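# Plug the cable into the socket and lock it

## Task

Push the cable's connector into the socket, then engage its lock so the connector stays latched.

## Robot and tools

The robot has two arms, left_arm and right_arm, each ending in a two-finger gripper. The fingers point along the gripper's own +z axis and separate along its y axis. The reported hand point sits between the finger pads, roughly 1 cm short of the tips.

Frames. Reported positions (metres), orientations (end_effector_quat_wxyz), velocities and move targets use the scene frame. Its origin is at table-top height, halfway between the two arms' nominal bases, with +z up and +x pointing out over the table. left_arm is on the +y side. Arm names do not match image left and right. A BASES line, if present, gives each base's true calibrated place. Printed poses can be off by a few centimetres, more at long reach. Every offset you send is measured along the axes of that arm's current Hand target, not the scene axes.

Row layout, shared by execute_actions and move: one list of 14 numbers covering both arms, each in [-1, 1]. The first seven are left_arm: dx, dy, dz, rx, ry, rz, opening. The last seven are the same for right_arm. Always send all 14, even when one arm stays still. dx, dy, dz are a position offset; rx, ry, rz form one rotation vector offset. For both, 1.0 equals 0.6 m or 180 degrees. These are offsets, not poses, and they count from the arm's Hand target at the start of the action or move. The opening number is absolute: +1 is fully open (0.094 m), -1 is shut. A 0 in an opening slot is a real command, so resend the present opening to keep a gripper unchanged. Sending six zeros for an arm re-requests its Hand target, which can also close a gap where the gripper stopped short.

execute_actions(actions, cameras): actions is a list of actions. Each action is a table of 1 to 15 rows, each row lasting one step of 1/30 s. A short table repeats its last row until the 15 steps are used. All rows in an action count from that action's start pose, not from the row before, and each new action starts from the Hand target reached so far, so a repeated offset keeps adding. An empty actions list just reports state and images. cameras chooses which images come back: omitted, null or ["all"] gives all; [] gives none; a wrong name makes the call fail.

move(target, speed, blend, opening_speed, blocking, cameras): drives each gripper in a straight line toward its target. target is one 14-number row or a list of up to 15 rows, every row counted from the same starting Hand targets. speed is top path speed in m/s, 0.002 to 2.9, default 0.25 (rotation up to twice that in rad/s); give one value or one per target. blend, in metres, rounds corners of a list; 0 stops at each point. opening_speed sets finger speed on the -1 to +1 scale per second, at least 0.2; use a low value to close gently on fragile parts. blocking=false returns after about 0.5 s while the move continues. All paths finish together, last at least 0.5 s and are cut at 10 s. Paths do not avoid obstacles or the other arm, and grippers lag or overshoot more when fast or when the arm is nearly straight. Keep paths away from an arm's own base, since passing near it can flip the shoulder. The result adds a move: line giving the ending (done, off_target, moving, held, fault) and any limits (paced means the pose was clipped; held means steps were withheld). An arm not named in the ending is done: at rest within 10 mm and 2 degrees. Neither done nor off_target tells you about contact.

wait(seconds): 0 to 10 s, holding the last commands; a running move continues. stop(): brakes a running move. zoom_image(camera, region): camera is cam_high, cam_left_wrist or cam_right_wrist; region is [x0, y0, x1, y1] pixels from the top-left, at most 504 by 504, taken from that camera's latest image. finished_scene(scene): ends the scene for good; scene is 1 or omitted. The connector must stay connected and locked without the robot holding it.

Results give per-arm end_effector_position, end_effector_quat_wxyz, Hand target (the commanded pose after clipping, which later offsets count from), Tool commands, Joint positions (last number is finger gap in metres), Joint velocities (may read "within noise"), Joint torques (include arm weight; the first three wrap at ±28 N m), grip_measured (finger gap on the command scale, up to about 2.5 mm wide when empty, a bit narrow when squeezing), and grip_effort_nm (motor effort, negative closing; not pad force). Images: cam_high 896x504, cam_left_wrist 672x504, cam_right_wrist 672x504.

Behaviour. Orientation commands are clipped to 40 degrees from the measured one each step. Friction and gravity can leave a gripper short, low or tilted, and small moves may go sideways or not at all, so check the pose after each move and correct tilt. Blocked arms keep pushing until commanded back past the gripper. Joint ranges (rad): waist -2.618 to 3.054, shoulder 0 to 3.142, elbow 0 to 3.142 (straight at 2.901), wrist pitch and yaw -1.571 to 1.571, wrist roll -2.094 to 2.094.

Avoid: dropping parts or releasing them while moving; letting anything leave the table or be left off it; fast impacts and hard pushes; grippers, wrist cameras or fingers pressing on the other arm, which can fail the task; and motor overheating from long holds, stretched arms or pushing at unreachable poses (MOTOR HOT at 75 °C, fault and fold at 90 °C). Loose objects may occasionally be nudged by outside forces. Time spent thinking lets the scene run, and smooth, low-effort motion is preferred.

Each tool is called after "Call:" by a JSON object that holds its "name" and its "arguments".

## Session

I'll start by looking at the scene.

Call:
{"name": "execute_actions", "arguments": {"actions": []}}

Scene clock: 0.00 s.
left_arm: end_effector_position=(+0.3727, +0.2296, +0.0781) grip_measured=+1.000 grip_effort_nm=n/a end_effector_quat_wxyz=(+0.529, -0.029, +0.844, +0.083) | right_arm: end_effector_position=(+0.3891, -0.2465, +0.0823) grip_measured=+1.000 grip_effort_nm=n/a end_effector_quat_wxyz=(+0.572, +0.013, +0.818, -0.067)
Joint positions: left_arm=[-0.08 1.532 0.36 0.714 -0.254 -0.002 0.094] | right_arm=[0.072 1.517 0.284 0.879 0.234 -0.015 0.094]
Joint velocities: within noise
Joint torques (N m): no reading
Heat: left arm: 39 °C; right arm: 37 °C.
Hand target: left_arm +0.3768, +0.2292, +0.0861; +0.539, -0.031, +0.838, +0.082 | right_arm +0.3937, -0.2460, +0.0932; +0.586, +0.015, +0.807, -0.065
Tool commands: left_gripper/opening=+1.0 right_gripper/opening=+1.0

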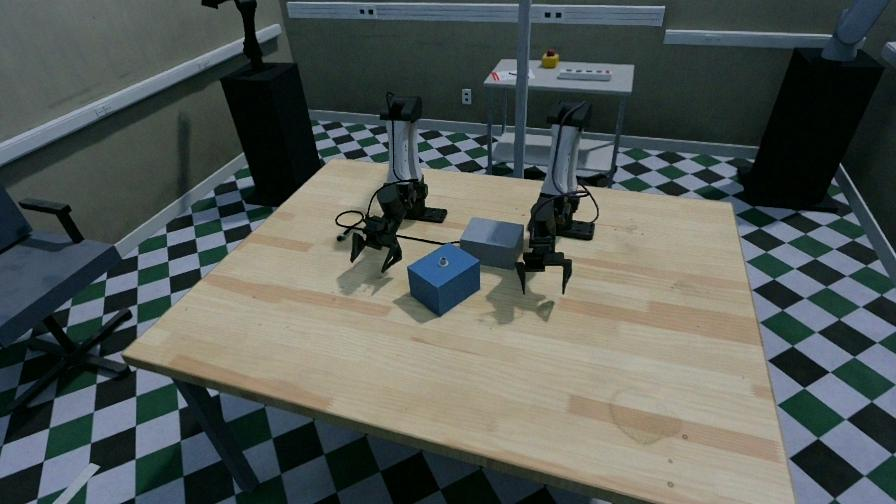

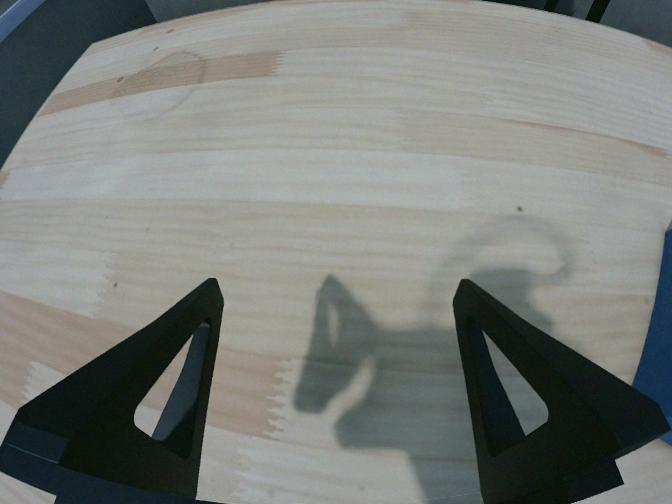

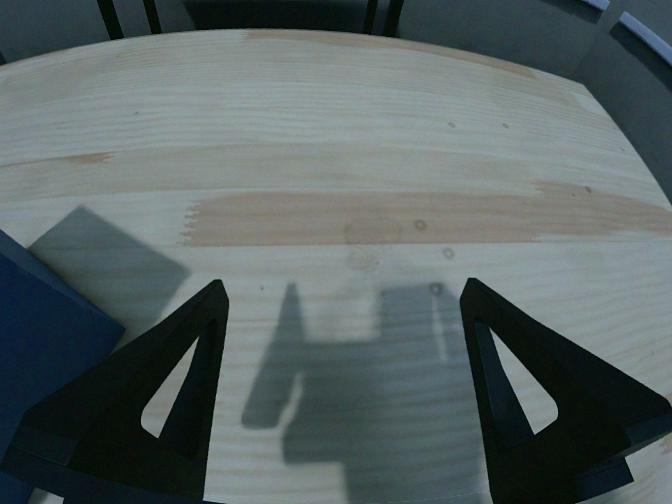

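Call:
{"name": "zoom_image", "arguments": {"camera": "cam_high", "region": [320, 170, 600, 330]}}

Call:
{"name": "zoom_image", "arguments": {"camera": "cam_high", "region": [325, 190, 425, 260]}}

Call:
{"name": "zoom_image", "arguments": {"camera": "cam_high", "region": [400, 210, 530, 320]}}

Scaled by 1.800.

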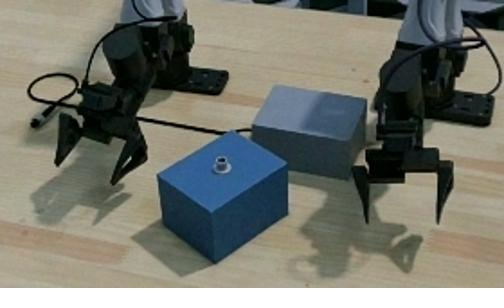

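Scaled by 5.040.

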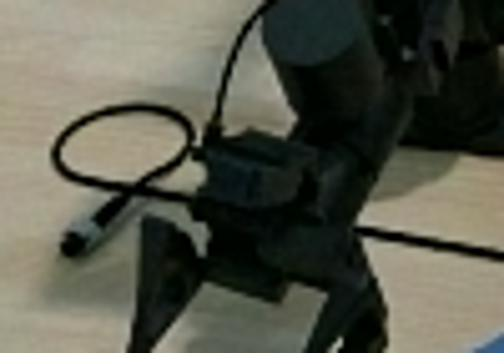

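Scaled by 3.877.

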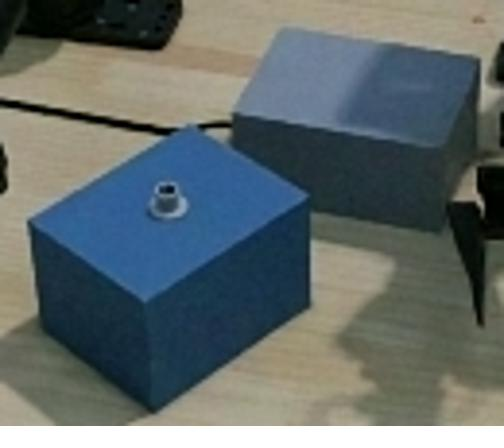

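Call:
{"name": "move", "arguments": {"target": [-0.2807, -0.2227, -0.308, 0.0552, 0.3626, 0.0208, 1.0, -0.195, -0.2445, -0.344, -0.044, 0.399, -0.010, 1.0], "speed": 0.3}}

Scene clock: 79.60 s.
left_arm: end_effector_position=(+0.3041, +0.0605, +0.2818) grip_measured=+1.000 grip_effort_nm=0.032 end_effector_quat_wxyz=(+0.145, +0.005, +0.987, -0.067) | right_arm: end_effector_position=(+0.2208, -0.3571, +0.2694) grip_measured=+1.000 grip_effort_nm=-0.017 end_effector_quat_wxyz=(+0.157, +0.004, +0.985, -0.077)
Joint positions: left_arm=[-0.475 1.705 2.009 -1.555 -0.016 -0.473 0.094] | right_arm=[-0.536 1.237 1.573 -1.554 -0.01 -0.48 0.094]
Joint velocities: within noise
Joint torques (N m): left_arm=[-0.09 -10.22 7.28 1.12 0.09 -0.12] | right_arm=[-0.84 -4.01 8.92 0.89 -0.11 -0.11]
Heat: left arm: 41 °C; right arm: 40 °C.
Hand target: left_arm +0.2998, +0.0602, +0.3003; +0.001, +0.000, +1.000, -0.001 | right_arm +0.2204, -0.3601, +0.2797; +0.001, +0.000, +1.000, +0.000
Off the commanded pose: left_arm 0.019 m, 18 deg | right_arm 0.011 m, 20 deg.
joint sent to its limit (left arm) — joint 4 (wrist pitch), lower limit. The joint targets are off in orientation, not in position.
joint sent to its limit (right arm) — joint 4 (wrist pitch), lower limit. The joint targets are off in orientation, not in position.
move: off_target (left_arm, right_arm)

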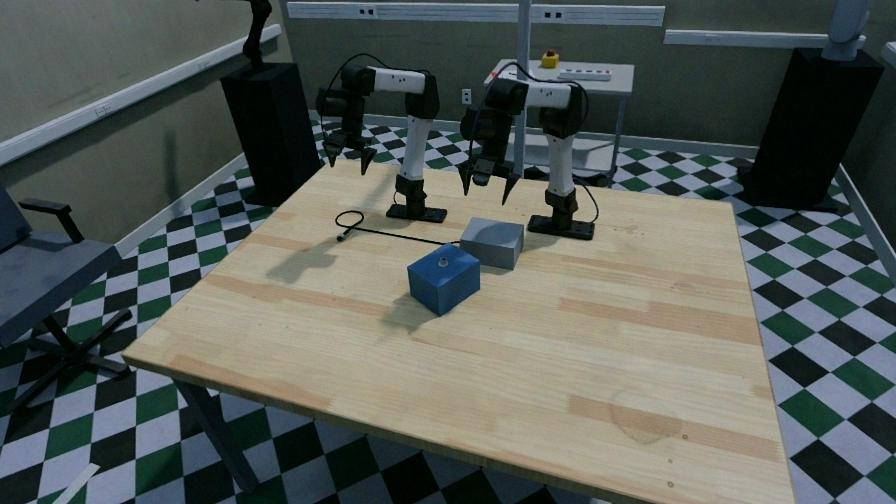

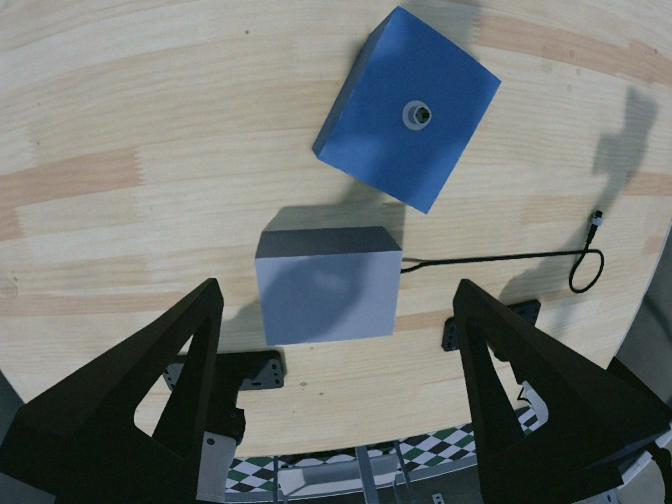

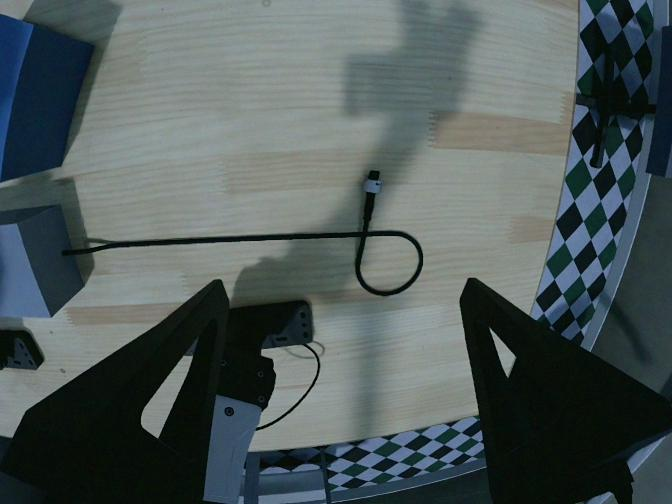

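Call:
{"name": "zoom_image", "arguments": {"camera": "cam_right_wrist", "region": [310, 150, 450, 310]}}

Call:
{"name": "zoom_image", "arguments": {"camera": "cam_left_wrist", "region": [360, 70, 470, 160]}}

Scaled by 3.150 from the camera's 672x504 image, which has a finer 960x720 frame.

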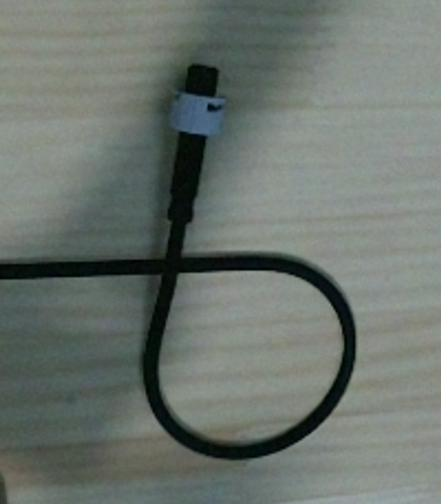

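Scaled by 4.582 from the camera's 672x504 image, which has a finer 960x720 frame.

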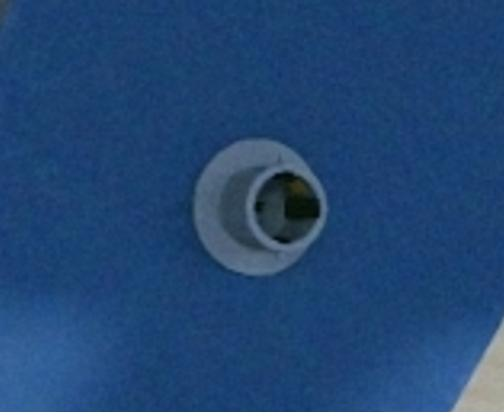

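Call:
{"name": "zoom_image", "arguments": {"camera": "cam_left_wrist", "region": [240, 0, 520, 350]}}

Scaled by 1.440 from the camera's 672x504 image, which has a finer 960x720 frame.

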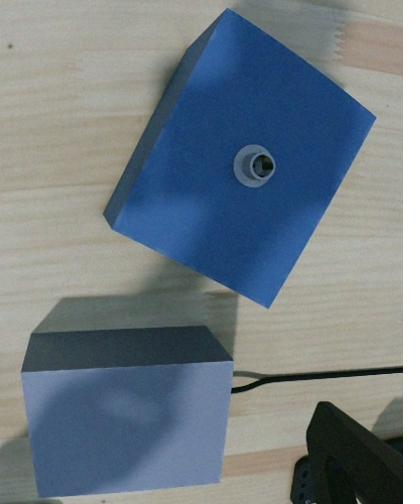

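Call:
{"name": "move", "arguments": {"target": [-0.0587, -0.157, 0.2272, 0, -0.239, 0, 1.0, 0.0507, -0.0832, 0.3328, 0, -0.167, 0, 1.0], "speed": 0.25}}

Scene clock: 379.93 s.
left_arm: end_effector_position=(+0.3313, -0.0334, +0.1661) grip_measured=+1.000 grip_effort_nm=0.032 end_effector_quat_wxyz=(+0.359, +0.006, +0.933, -0.003) | right_arm: end_effector_position=(+0.1890, -0.4087, +0.0823) grip_measured=+1.000 grip_effort_nm=-0.017 end_effector_quat_wxyz=(+0.254, +0.004, +0.967, +0.001)
Joint positions: left_arm=[-0.84 1.672 1.317 -0.67 -0.52 -0.689 0.094] | right_arm=[-1.111 1.16 0.712 -0.856 -0.443 -0.997 0.094]
Joint velocities: within noise
Joint torques (N m): left_arm=[-0.23 -6.95 6.22 1.7 -0.49 -0.14] | right_arm=[-0.77 -3.17 5.74 0.92 -0.51 -0.08]
Heat: left arm: 48 °C; right arm: 45 °C.
Hand target: left_arm +0.3352, -0.0342, +0.1641; +0.367, +0.000, +0.930, -0.001 | right_arm +0.1902, -0.4100, +0.0800; +0.260, +0.000, +0.966, +0.000
Off the commanded pose: left_arm 0.004 m, 1 deg | right_arm 0.003 m, 1 deg.
move: done

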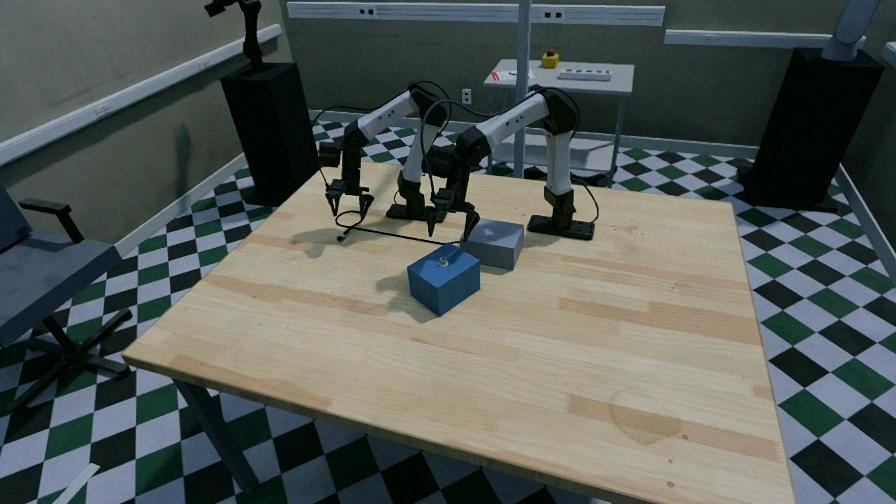

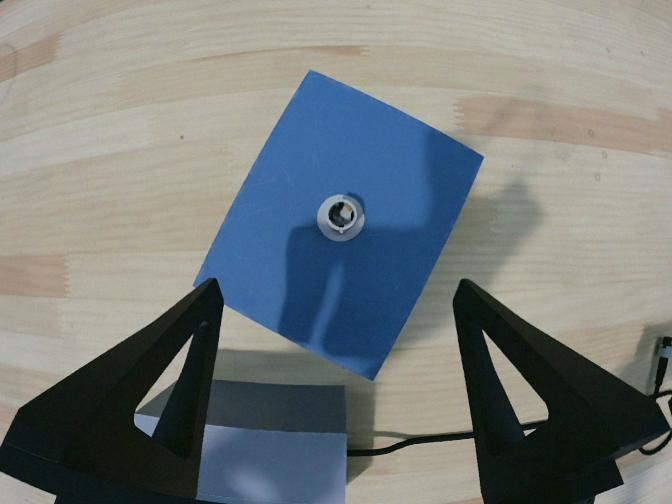

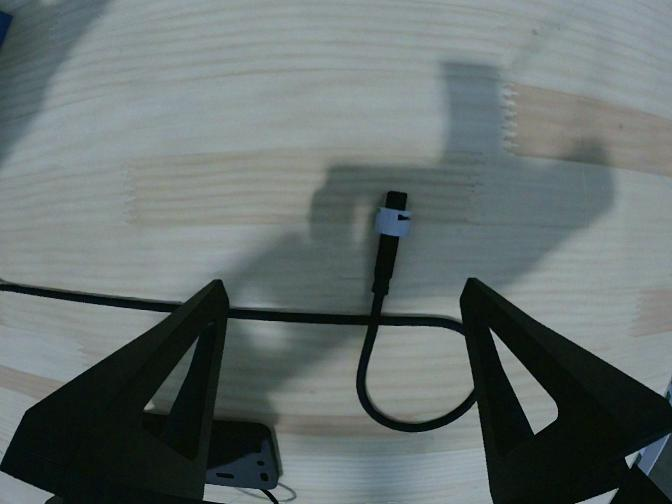

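Call:
{"name": "zoom_image", "arguments": {"camera": "cam_right_wrist", "region": [340, 180, 440, 310]}}

Call:
{"name": "zoom_image", "arguments": {"camera": "cam_left_wrist", "region": [300, 180, 380, 250]}}

Scaled by 3.877 from the camera's 672x504 image, which has a finer 960x720 frame.

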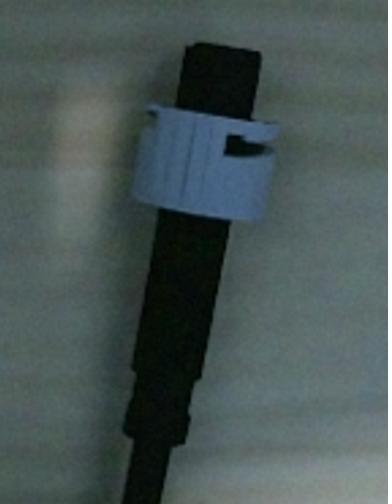

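Scaled by 6.300 from the camera's 672x504 image, which has a finer 960x720 frame.

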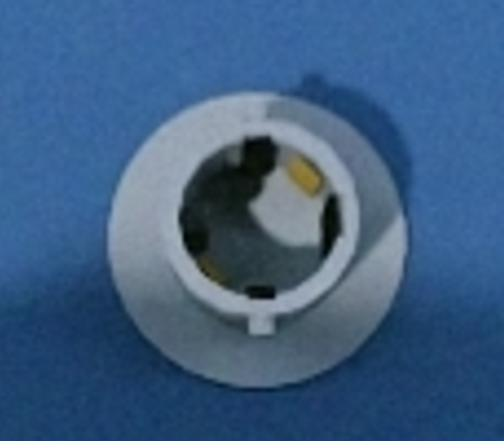

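Call:
{"name": "move", "arguments": {"target": [0.0252, 0, 0.0563, 0, 0, 0, 1.0, 0.0075, -0.05, 0.063, 0, 0, 0, 1.0], "speed": 0.15, "cameras": ["cam_left_wrist", "cam_right_wrist"]}}

Call:
{"name": "zoom_image", "arguments": {"camera": "cam_right_wrist", "region": [280, 130, 420, 300]}}

Call:
{"name": "zoom_image", "arguments": {"camera": "cam_left_wrist", "region": [290, 180, 390, 280]}}

Scene clock: 423.03 s.
left_arm: end_effector_position=(+0.3428, -0.0336, +0.1320) grip_measured=+1.000 grip_effort_nm=0.032 end_effector_quat_wxyz=(+0.363, +0.001, +0.932, -0.001) | right_arm: end_effector_position=(+0.2043, -0.4390, +0.0470) grip_measured=+1.000 grip_effort_nm=-0.017 end_effector_quat_wxyz=(+0.254, +0.004, +0.967, +0.001)
Joint positions: left_arm=[-0.82 1.724 1.233 -0.522 -0.522 -0.676 0.094] | right_arm=[-1.117 1.364 0.701 -0.644 -0.445 -1.004 0.094]
Joint velocities: within noise
Joint torques (N m): left_arm=[0.47 -7.15 6.3 1.77 -0.33 0.02] | right_arm=[-0.81 -4.67 5.44 0.94 -0.47 -0.11]
Heat: left arm: 46 °C; right arm: 41 °C.
Hand target: left_arm +0.3473, -0.0341, +0.1292; +0.367, +0.000, +0.930, +0.000 | right_arm +0.2052, -0.4399, +0.0450; +0.260, +0.000, +0.966, +0.000
Off the commanded pose: left_arm 0.005 m, 0 deg | right_arm 0.002 m, 1 deg.
move: done
Images, in order (width x height): cam_left_wrist 672x504, cam_right_wrist 672x504.

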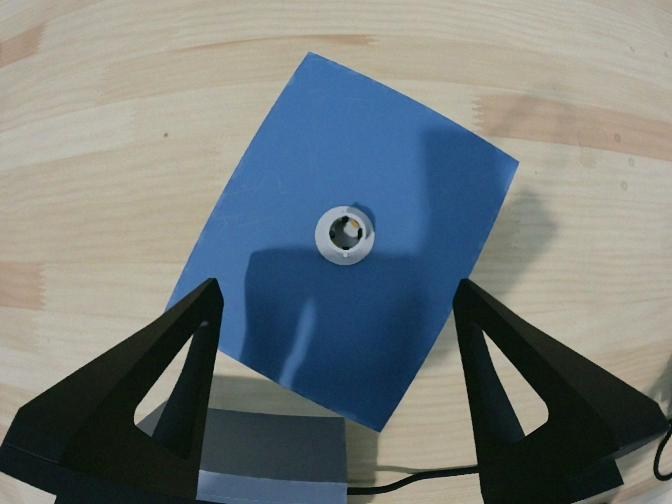

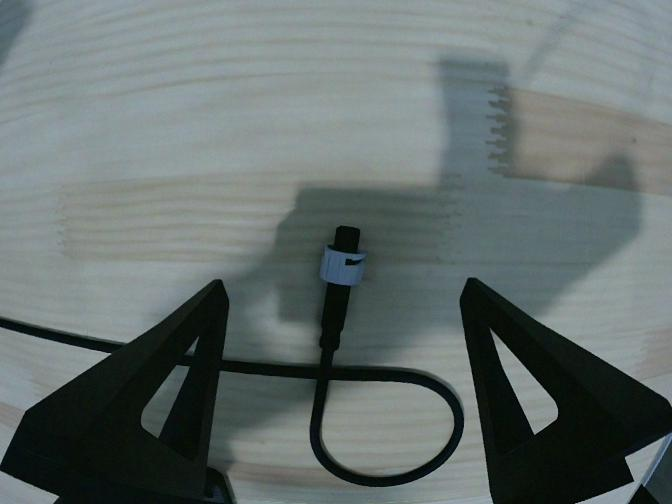

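Scaled by 2.965 from the camera's 672x504 image, which has a finer 960x720 frame.

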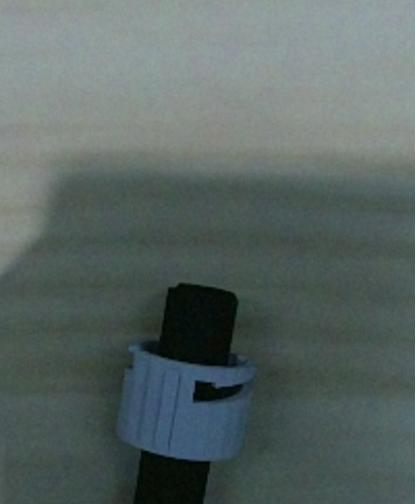

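Scaled by 5.040 from the camera's 672x504 image, which has a finer 960x720 frame.

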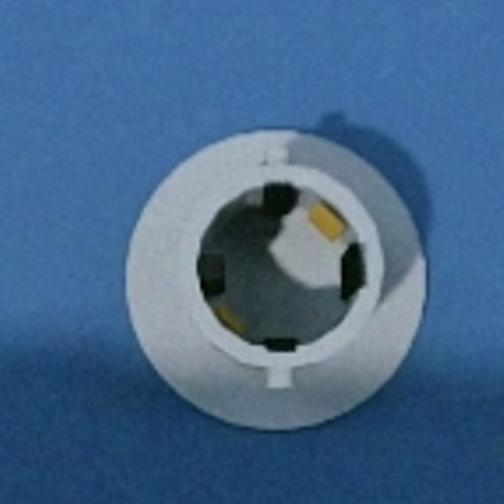

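Call:
{"name": "move", "arguments": {"target": [0, 0, 0, 0, 0, 0, 1.0, 0.0192, 0.0007, -0.0208, 0.0103, 0.1662, 0.0383, -0.2], "speed": 0.15, "cameras": ["cam_right_wrist"]}}

Call:
{"name": "zoom_image", "arguments": {"camera": "cam_right_wrist", "region": [260, 160, 420, 320]}}

Scene clock: 467.83 s.
left_arm: end_effector_position=(+0.3430, -0.0338, +0.1322) grip_measured=+1.000 grip_effort_nm=0.037 end_effector_quat_wxyz=(+0.364, +0.001, +0.931, -0.001) | right_arm: end_effector_position=(+0.1825, -0.4331, +0.0428) grip_measured=-0.198 grip_effort_nm=-0.100 end_effector_quat_wxyz=(-0.003, +0.060, +0.998, +0.009)
Joint positions: left_arm=[-0.82 1.724 1.233 -0.521 -0.522 -0.675 0.094] | right_arm=[-0.887 1.551 0.951 -0.988 -0.01 -0.721 0.038]
Joint velocities: within noise
Joint torques (N m): left_arm=[0.49 -7.19 6.28 1.74 -0.33 -0.01] | right_arm=[0.43 -6.06 9.54 0 -0.12 0.16]
Heat: left arm: 47 °C; right arm: 40 °C.
Hand target: left_arm +0.3473, -0.0341, +0.1292; +0.367, +0.000, +0.930, -0.001 | right_arm +0.1891, -0.4395, +0.0501; +0.002, +0.062, +0.998, +0.000
Off the commanded pose: left_arm 0.005 m, 0 deg | right_arm 0.012 m, 1 deg.
move: off_target (right_arm)
Images, in order (width x height): cam_right_wrist 672x504.

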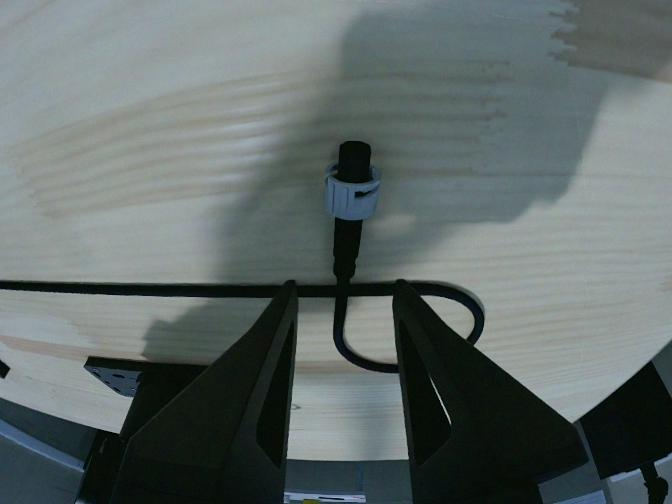

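Scaled by 3.150 from the camera's 672x504 image, which has a finer 960x720 frame.

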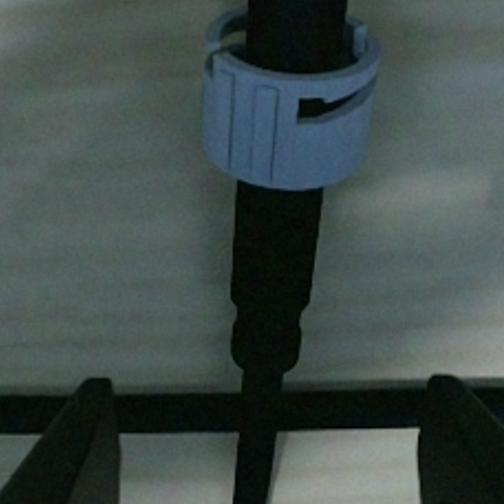

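Call:
{"name": "move", "arguments": {"target": [0, 0, 0, 0, 0, 0, 1.0, -0.0028, -0.0028, 0.0363, 0, 0, 0, -0.2], "speed": 0.1, "cameras": ["cam_right_wrist"]}}

Call:
{"name": "zoom_image", "arguments": {"camera": "cam_right_wrist", "region": [260, 160, 420, 320]}}

Scene clock: 514.80 s.
left_arm: end_effector_position=(+0.3430, -0.0338, +0.1322) grip_measured=+1.000 grip_effort_nm=0.042 end_effector_quat_wxyz=(+0.364, +0.001, +0.931, -0.001) | right_arm: end_effector_position=(+0.1908, -0.4427, +0.0328) grip_measured=-0.198 grip_effort_nm=-0.105 end_effector_quat_wxyz=(+0.005, +0.061, +0.998, +0.002)
Joint positions: left_arm=[-0.82 1.724 1.233 -0.521 -0.522 -0.675 0.094] | right_arm=[-0.887 1.594 0.951 -0.924 -0.009 -0.72 0.038]
Joint velocities: left_arm=[0.002 -0.002 0.002 0.154 0.066 0.051 0] | right_arm=[within noise]
Joint torques (N m): left_arm=[0.49 -7.21 6.3 1.73 -0.33 -0.01] | right_arm=[0.34 -6.39 4.53 0.4 -0.1 0.14]
Heat: left arm: 47 °C; right arm: 44 °C.
Hand target: left_arm +0.3473, -0.0341, +0.1291; +0.367, +0.000, +0.930, +0.000 | right_arm +0.1906, -0.4414, +0.0283; +0.002, +0.062, +0.998, +0.000
Off the commanded pose: left_arm 0.005 m, 0 deg | right_arm 0.005 m, 0 deg.
move: done
Images, in order (width x height): cam_right_wrist 672x504.

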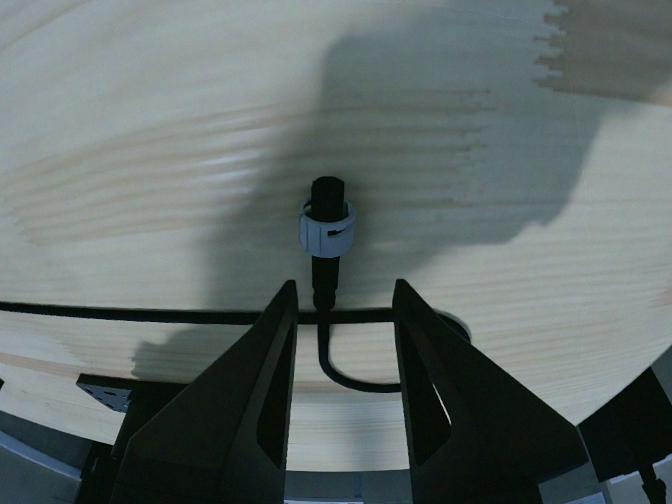

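Scaled by 3.150 from the camera's 672x504 image, which has a finer 960x720 frame.

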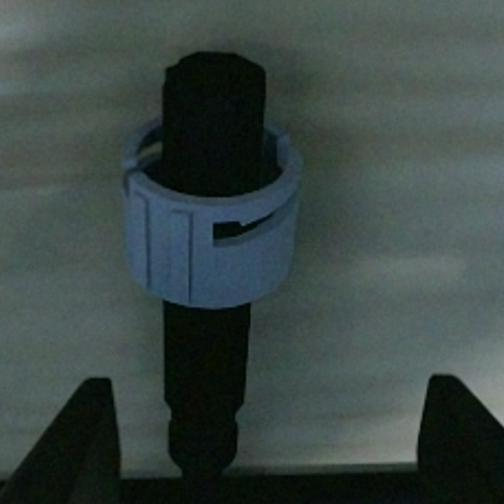

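Call:
{"name": "move", "arguments": {"target": [0, 0, 0, 0, 0, 0, 1.0, 0.011, 0.0107, 0.0188, 0, 0, 0, -0.2], "speed": 0.08, "cameras": ["cam_right_wrist"]}}

Call:
{"name": "zoom_image", "arguments": {"camera": "cam_right_wrist", "region": [260, 180, 420, 340]}}

Scene clock: 533.87 s.
left_arm: end_effector_position=(+0.3430, -0.0338, +0.1323) grip_measured=+1.000 grip_effort_nm=0.046 end_effector_quat_wxyz=(+0.364, +0.001, +0.931, -0.001) | right_arm: end_effector_position=(+0.1831, -0.4342, +0.0174) grip_measured=-0.198 grip_effort_nm=-0.110 end_effector_quat_wxyz=(-0.002, +0.061, +0.998, +0.007)
Joint positions: left_arm=[-0.82 1.724 1.233 -0.52 -0.522 -0.675 0.094] | right_arm=[-0.887 1.594 0.884 -0.874 -0.008 -0.719 0.038]
Joint velocities: within noise
Joint torques (N m): left_arm=[0.47 -7.13 6.34 1.73 -0.32 -0.01] | right_arm=[0.54 -7.57 4.85 0.38 -0.16 0.16]
Heat: left arm: 47 °C; right arm: 42 °C.
Hand target: left_arm +0.3473, -0.0341, +0.1291; +0.367, +0.000, +0.930, +0.000 | right_arm +0.1848, -0.4342, +0.0169; +0.001, +0.062, +0.998, +0.000
Off the commanded pose: left_arm 0.005 m, 0 deg | right_arm 0.002 m, 1 deg.
move: done
Images, in order (width x height): cam_right_wrist 672x504.

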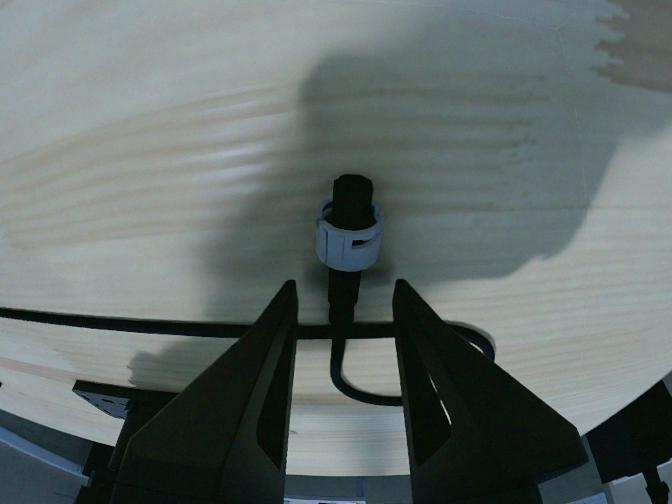

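Scaled by 3.150 from the camera's 672x504 image, which has a finer 960x720 frame.

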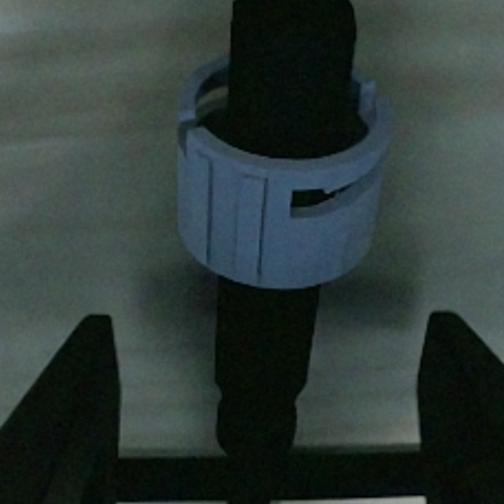

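Call:
{"name": "move", "arguments": {"target": [0, 0, 0, 0, 0, 0, 1.0, 0.0035, 0.0, 0.0105, 0, 0, 0, -0.2], "speed": 0.08, "cameras": ["cam_right_wrist"]}}

Call:
{"name": "zoom_image", "arguments": {"camera": "cam_right_wrist", "region": [260, 180, 420, 340]}}

Scene clock: 545.70 s.
left_arm: end_effector_position=(+0.3431, -0.0339, +0.1323) grip_measured=+1.000 grip_effort_nm=0.037 end_effector_quat_wxyz=(+0.364, +0.001, +0.931, -0.002) | right_arm: end_effector_position=(+0.1826, -0.4336, +0.0127) grip_measured=-0.198 grip_effort_nm=-0.110 end_effector_quat_wxyz=(+0.001, +0.062, +0.998, +0.005)
Joint positions: left_arm=[-0.82 1.724 1.233 -0.52 -0.522 -0.675 0.094] | right_arm=[-0.887 1.594 0.863 -0.846 -0.008 -0.719 0.038]
Joint velocities: within noise
Joint torques (N m): left_arm=[0.5 -7.24 6.32 1.73 -0.32 -0.02] | right_arm=[0.08 -6.84 4.6 0.4 -0.13 0.07]
Heat: left arm: 47 °C; right arm: 41 °C.
Hand target: left_arm +0.3473, -0.0341, +0.1292; +0.367, +0.000, +0.930, +0.000 | right_arm +0.1828, -0.4339, +0.0107; +0.002, +0.062, +0.998, +0.000
Off the commanded pose: left_arm 0.005 m, 0 deg | right_arm 0.002 m, 1 deg.
move: done
Images, in order (width x height): cam_right_wrist 672x504.

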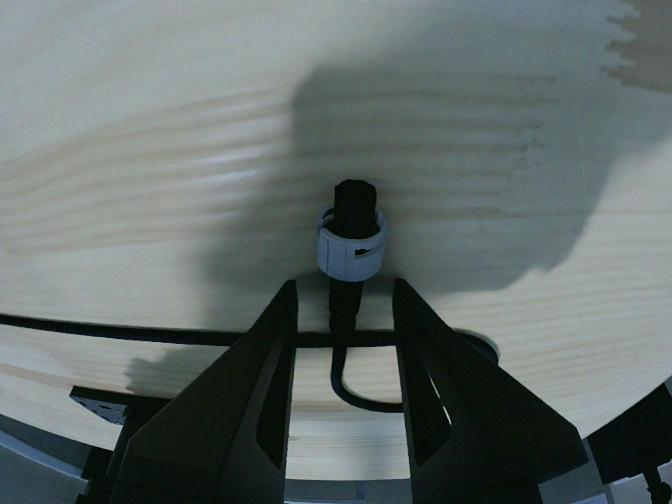

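Scaled by 3.150 from the camera's 672x504 image, which has a finer 960x720 frame.

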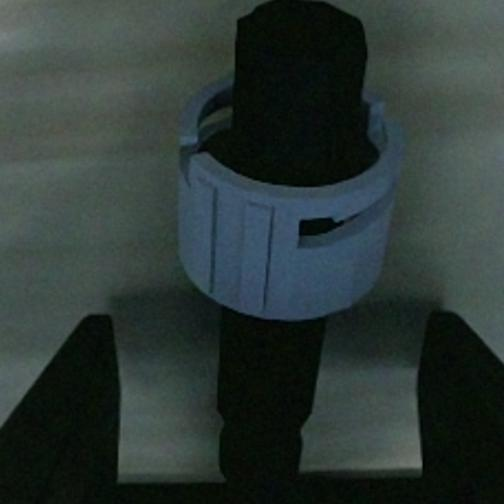

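Call:
{"name": "move", "arguments": {"target": [0, 0, 0, 0, 0, 0, 1.0, 0, 0, 0, 0, 0, 0, -0.9], "speed": 0.05, "opening_speed": 0.5, "cameras": ["cam_right_wrist"]}}

Call:
{"name": "zoom_image", "arguments": {"camera": "cam_right_wrist", "region": [260, 180, 420, 340]}}

Scene clock: 554.60 s.
left_arm: end_effector_position=(+0.3431, -0.0339, +0.1323) grip_measured=+1.000 grip_effort_nm=0.037 end_effector_quat_wxyz=(+0.364, +0.001, +0.931, -0.002) | right_arm: end_effector_position=(+0.1828, -0.4340, +0.0127) grip_measured=-0.803 grip_effort_nm=-1.028 end_effector_quat_wxyz=(+0.001, +0.062, +0.998, +0.004)
Joint positions: left_arm=[-0.82 1.724 1.233 -0.52 -0.522 -0.675 0.094] | right_arm=[-0.887 1.594 0.863 -0.844 -0.008 -0.719 0.009]
Joint velocities: within noise
Joint torques (N m): left_arm=[0.53 -7.21 6.3 1.72 -0.33 -0.02] | right_arm=[0.1 -7.02 4.67 0.35 -0.15 0.07]
Heat: left arm: 47 °C; right arm: 41 °C.
Hand target: left_arm +0.3473, -0.0341, +0.1292; +0.367, +0.000, +0.930, +0.000 | right_arm +0.1828, -0.4339, +0.0107; +0.001, +0.062, +0.998, +0.000
Off the commanded pose: left_arm 0.005 m, 0 deg | right_arm 0.002 m, 0 deg.
move: done
Images, in order (width x height): cam_right_wrist 672x504.

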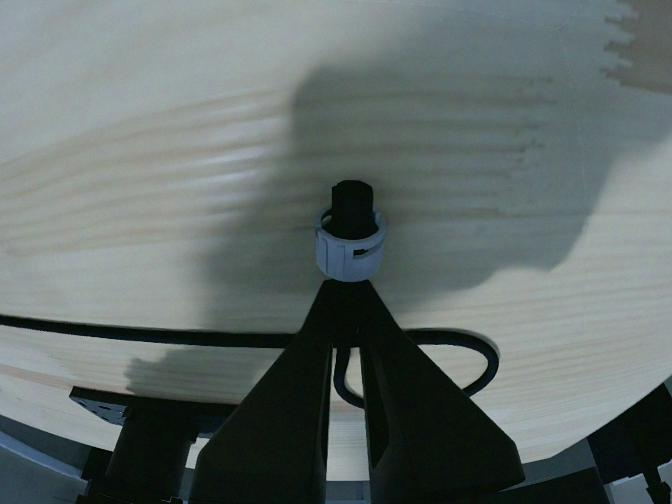

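Scaled by 3.150 from the camera's 672x504 image, which has a finer 960x720 frame.

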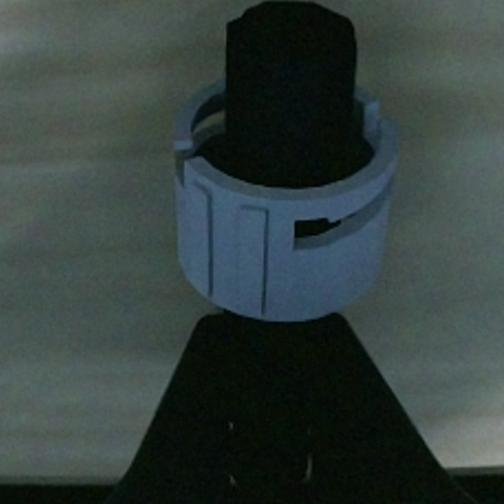

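Call:
{"name": "move", "arguments": {"target": [0, 0, 0, 0, 0, 0, 1.0, 0, 0, -0.2, 0, 0, 0, -0.9], "speed": 0.15, "cameras": ["cam_high", "cam_right_wrist"]}}

Call:
{"name": "zoom_image", "arguments": {"camera": "cam_right_wrist", "region": [280, 150, 420, 300]}}

Scene clock: 576.30 s.
left_arm: end_effector_position=(+0.3431, -0.0339, +0.1323) grip_measured=+1.000 grip_effort_nm=0.042 end_effector_quat_wxyz=(+0.364, +0.001, +0.931, -0.002) | right_arm: end_effector_position=(+0.1785, -0.4291, +0.1169) grip_measured=-0.804 grip_effort_nm=-1.043 end_effector_quat_wxyz=(-0.012, +0.062, +0.998, +0.018)
Joint positions: left_arm=[-0.82 1.724 1.233 -0.52 -0.522 -0.675 0.094] | right_arm=[-0.887 1.493 1.197 -1.317 -0.008 -0.719 0.009]
Joint velocities: within noise
Joint torques (N m): left_arm=[0.47 -7.17 6.34 1.72 -0.34 -0.04] | right_arm=[0.12 -8.39 9.66 0.01 -0.14 0.06]
Heat: left arm: 46 °C; right arm: 40 °C.
Hand target: left_arm +0.3473, -0.0341, +0.1291; +0.367, +0.000, +0.930, +0.000 | right_arm +0.1824, -0.4339, +0.1306; +0.001, +0.062, +0.998, +0.000
Off the commanded pose: left_arm 0.005 m, 0 deg | right_arm 0.015 m, 3 deg.
move: off_target (right_arm)
Images, in order (width x height): cam_high 896x504, cam_right_wrist 672x504.

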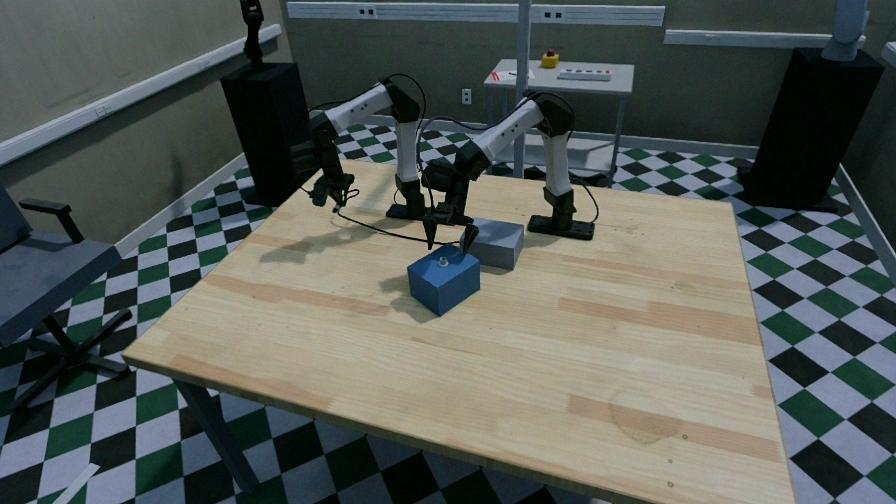

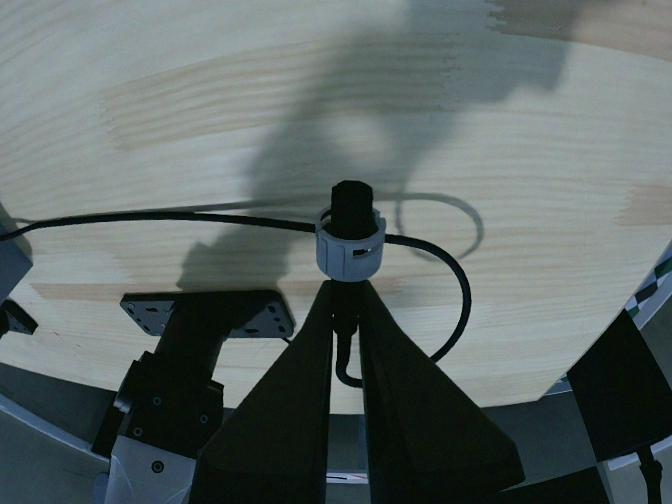

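Scaled by 3.360 from the camera's 672x504 image, which has a finer 960x720 frame.

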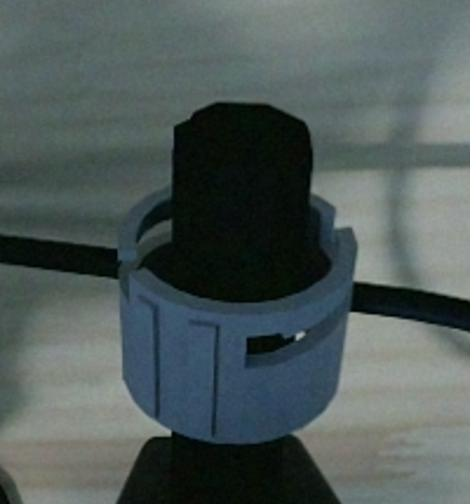

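Call:
{"name": "zoom_image", "arguments": {"camera": "cam_right_wrist", "region": [320, 170, 390, 240]}}

Scaled by 7.200 from the camera's 672x504 image, which has a finer 960x720 frame.

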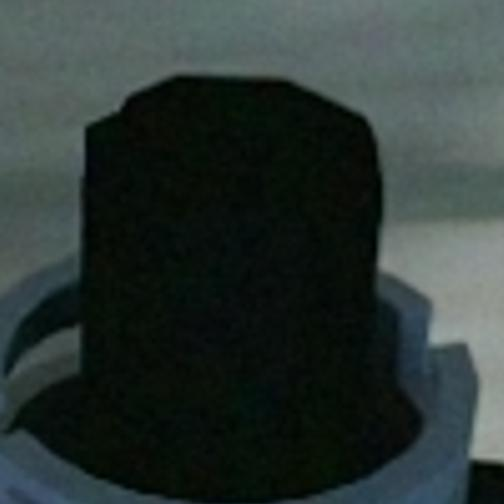

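Call:
{"name": "move", "arguments": {"target": [0, 0, 0, 0, 0, 0, 1.0, -0.0903, 0.1857, -0.1157, -0.0241, -0.3877, -0.0345, -0.9], "speed": 0.25, "cameras": ["cam_high", "cam_right_wrist"]}}

Call:
{"name": "zoom_image", "arguments": {"camera": "cam_right_wrist", "region": [310, 160, 400, 250]}}

Scene clock: 651.13 s.
left_arm: end_effector_position=(+0.3431, -0.0339, +0.1323) grip_measured=+1.000 grip_effort_nm=0.037 end_effector_quat_wxyz=(+0.364, +0.001, +0.931, -0.002) | right_arm: end_effector_position=(+0.2477, -0.3306, +0.1987) grip_measured=-0.804 grip_effort_nm=-1.053 end_effector_quat_wxyz=(+0.567, +0.004, +0.824, +0.002)
Joint positions: left_arm=[-0.82 1.724 1.233 -0.52 -0.522 -0.675 0.094] | right_arm=[-0.898 0.547 0.492 -0.471 -0.779 -0.379 0.009]
Joint velocities: within noise
Joint torques (N m): left_arm=[0.49 -7.16 6.3 1.73 -0.33 -0.02] | right_arm=[0.54 -0.65 6.54 2.01 -0.34 0.1]
Heat: left arm: 46 °C; right arm: 46 °C.
Hand target: left_arm +0.3473, -0.0341, +0.1291; +0.367, +0.000, +0.930, +0.000 | right_arm +0.2498, -0.3300, +0.2002; +0.574, +0.000, +0.819, +0.000
Off the commanded pose: left_arm 0.005 m, 0 deg | right_arm 0.003 m, 1 deg.
move: done
Images, in order (width x height): cam_high 896x504, cam_right_wrist 672x504.

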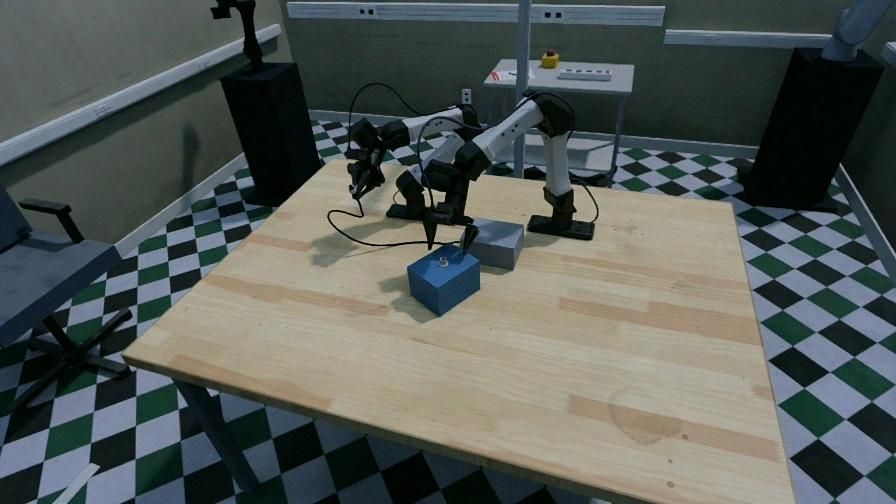

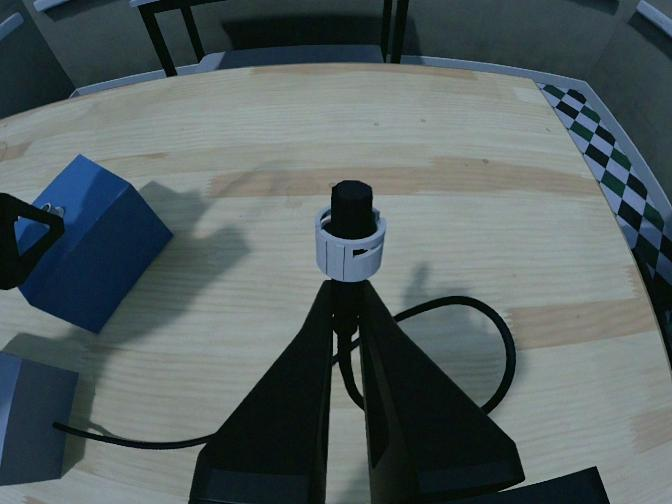

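Scaled by 5.600 from the camera's 672x504 image, which has a finer 960x720 frame.

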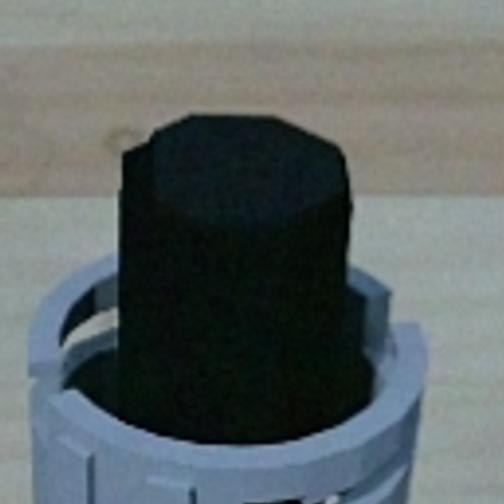

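Call:
{"name": "zoom_image", "arguments": {"camera": "cam_right_wrist", "region": [325, 172, 380, 215]}}

Call:
{"name": "wait", "arguments": {"seconds": 0, "cameras": ["cam_left_wrist"]}}

Call:
{"name": "zoom_image", "arguments": {"camera": "cam_left_wrist", "region": [320, 210, 372, 262]}}

Scaled by 9.164 from the camera's 672x504 image, which has a finer 960x720 frame.

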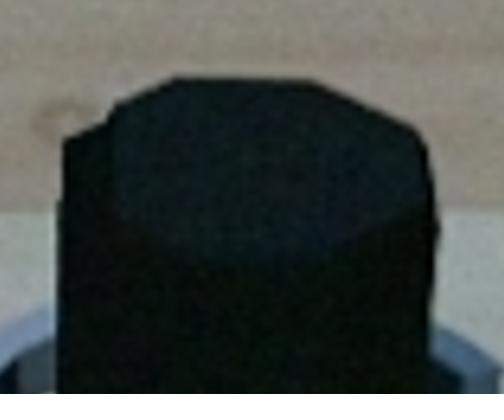

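Scene clock: 662.80 s.
left_arm: end_effector_position=(+0.3431, -0.0339, +0.1323) grip_measured=+1.000 grip_effort_nm=0.037 end_effector_quat_wxyz=(+0.364, +0.001, +0.931, -0.002) | right_arm: end_effector_position=(+0.2478, -0.3308, +0.1989) grip_measured=-0.804 grip_effort_nm=-1.043 end_effector_quat_wxyz=(+0.567, +0.004, +0.823, +0.002)
Joint positions: left_arm=[-0.82 1.724 1.233 -0.52 -0.522 -0.675 0.094] | right_arm=[-0.898 0.547 0.492 -0.469 -0.779 -0.377 0.009]
Joint velocities: within noise
Joint torques (N m): left_arm=[0.53 -7.21 6.26 1.73 -0.32 -0.03] | right_arm=[0.51 -0.77 6.42 2.01 -0.33 0.15]
Heat: left arm: 46 °C; right arm: 44 °C.
Hand target: left_arm +0.3473, -0.0341, +0.1292; +0.367, +0.000, +0.930, -0.001 | right_arm +0.2498, -0.3301, +0.2003; +0.574, +0.000, +0.819, +0.000
Tool commands: left_gripper/opening=+1.0 right_gripper/opening=-0.9
Off the commanded pose: left_arm 0.005 m, 0 deg | right_arm 0.003 m, 1 deg.
Images, in order (width x height): cam_left_wrist 672x504.

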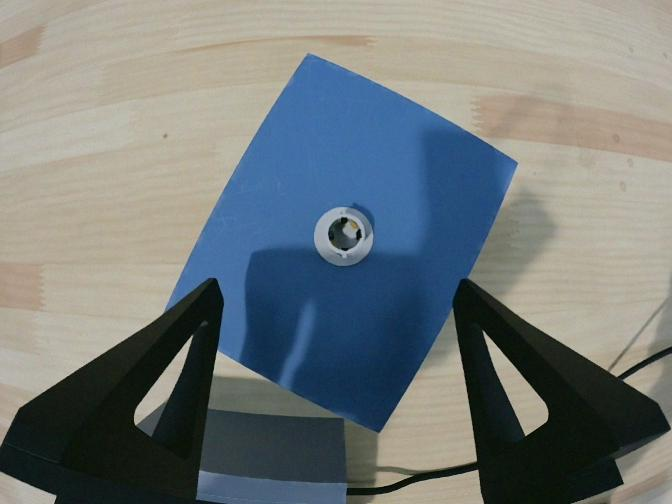

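Scaled by 9.692 from the camera's 672x504 image, which has a finer 960x720 frame.

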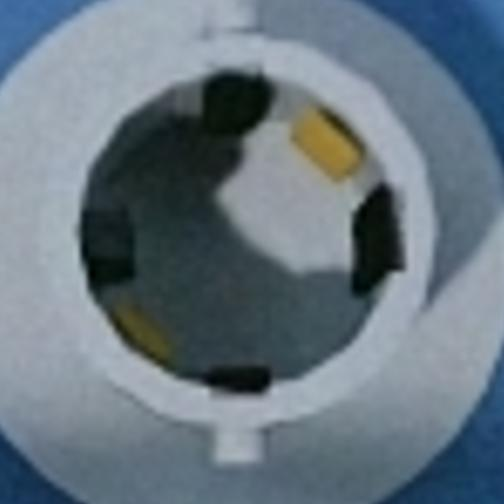

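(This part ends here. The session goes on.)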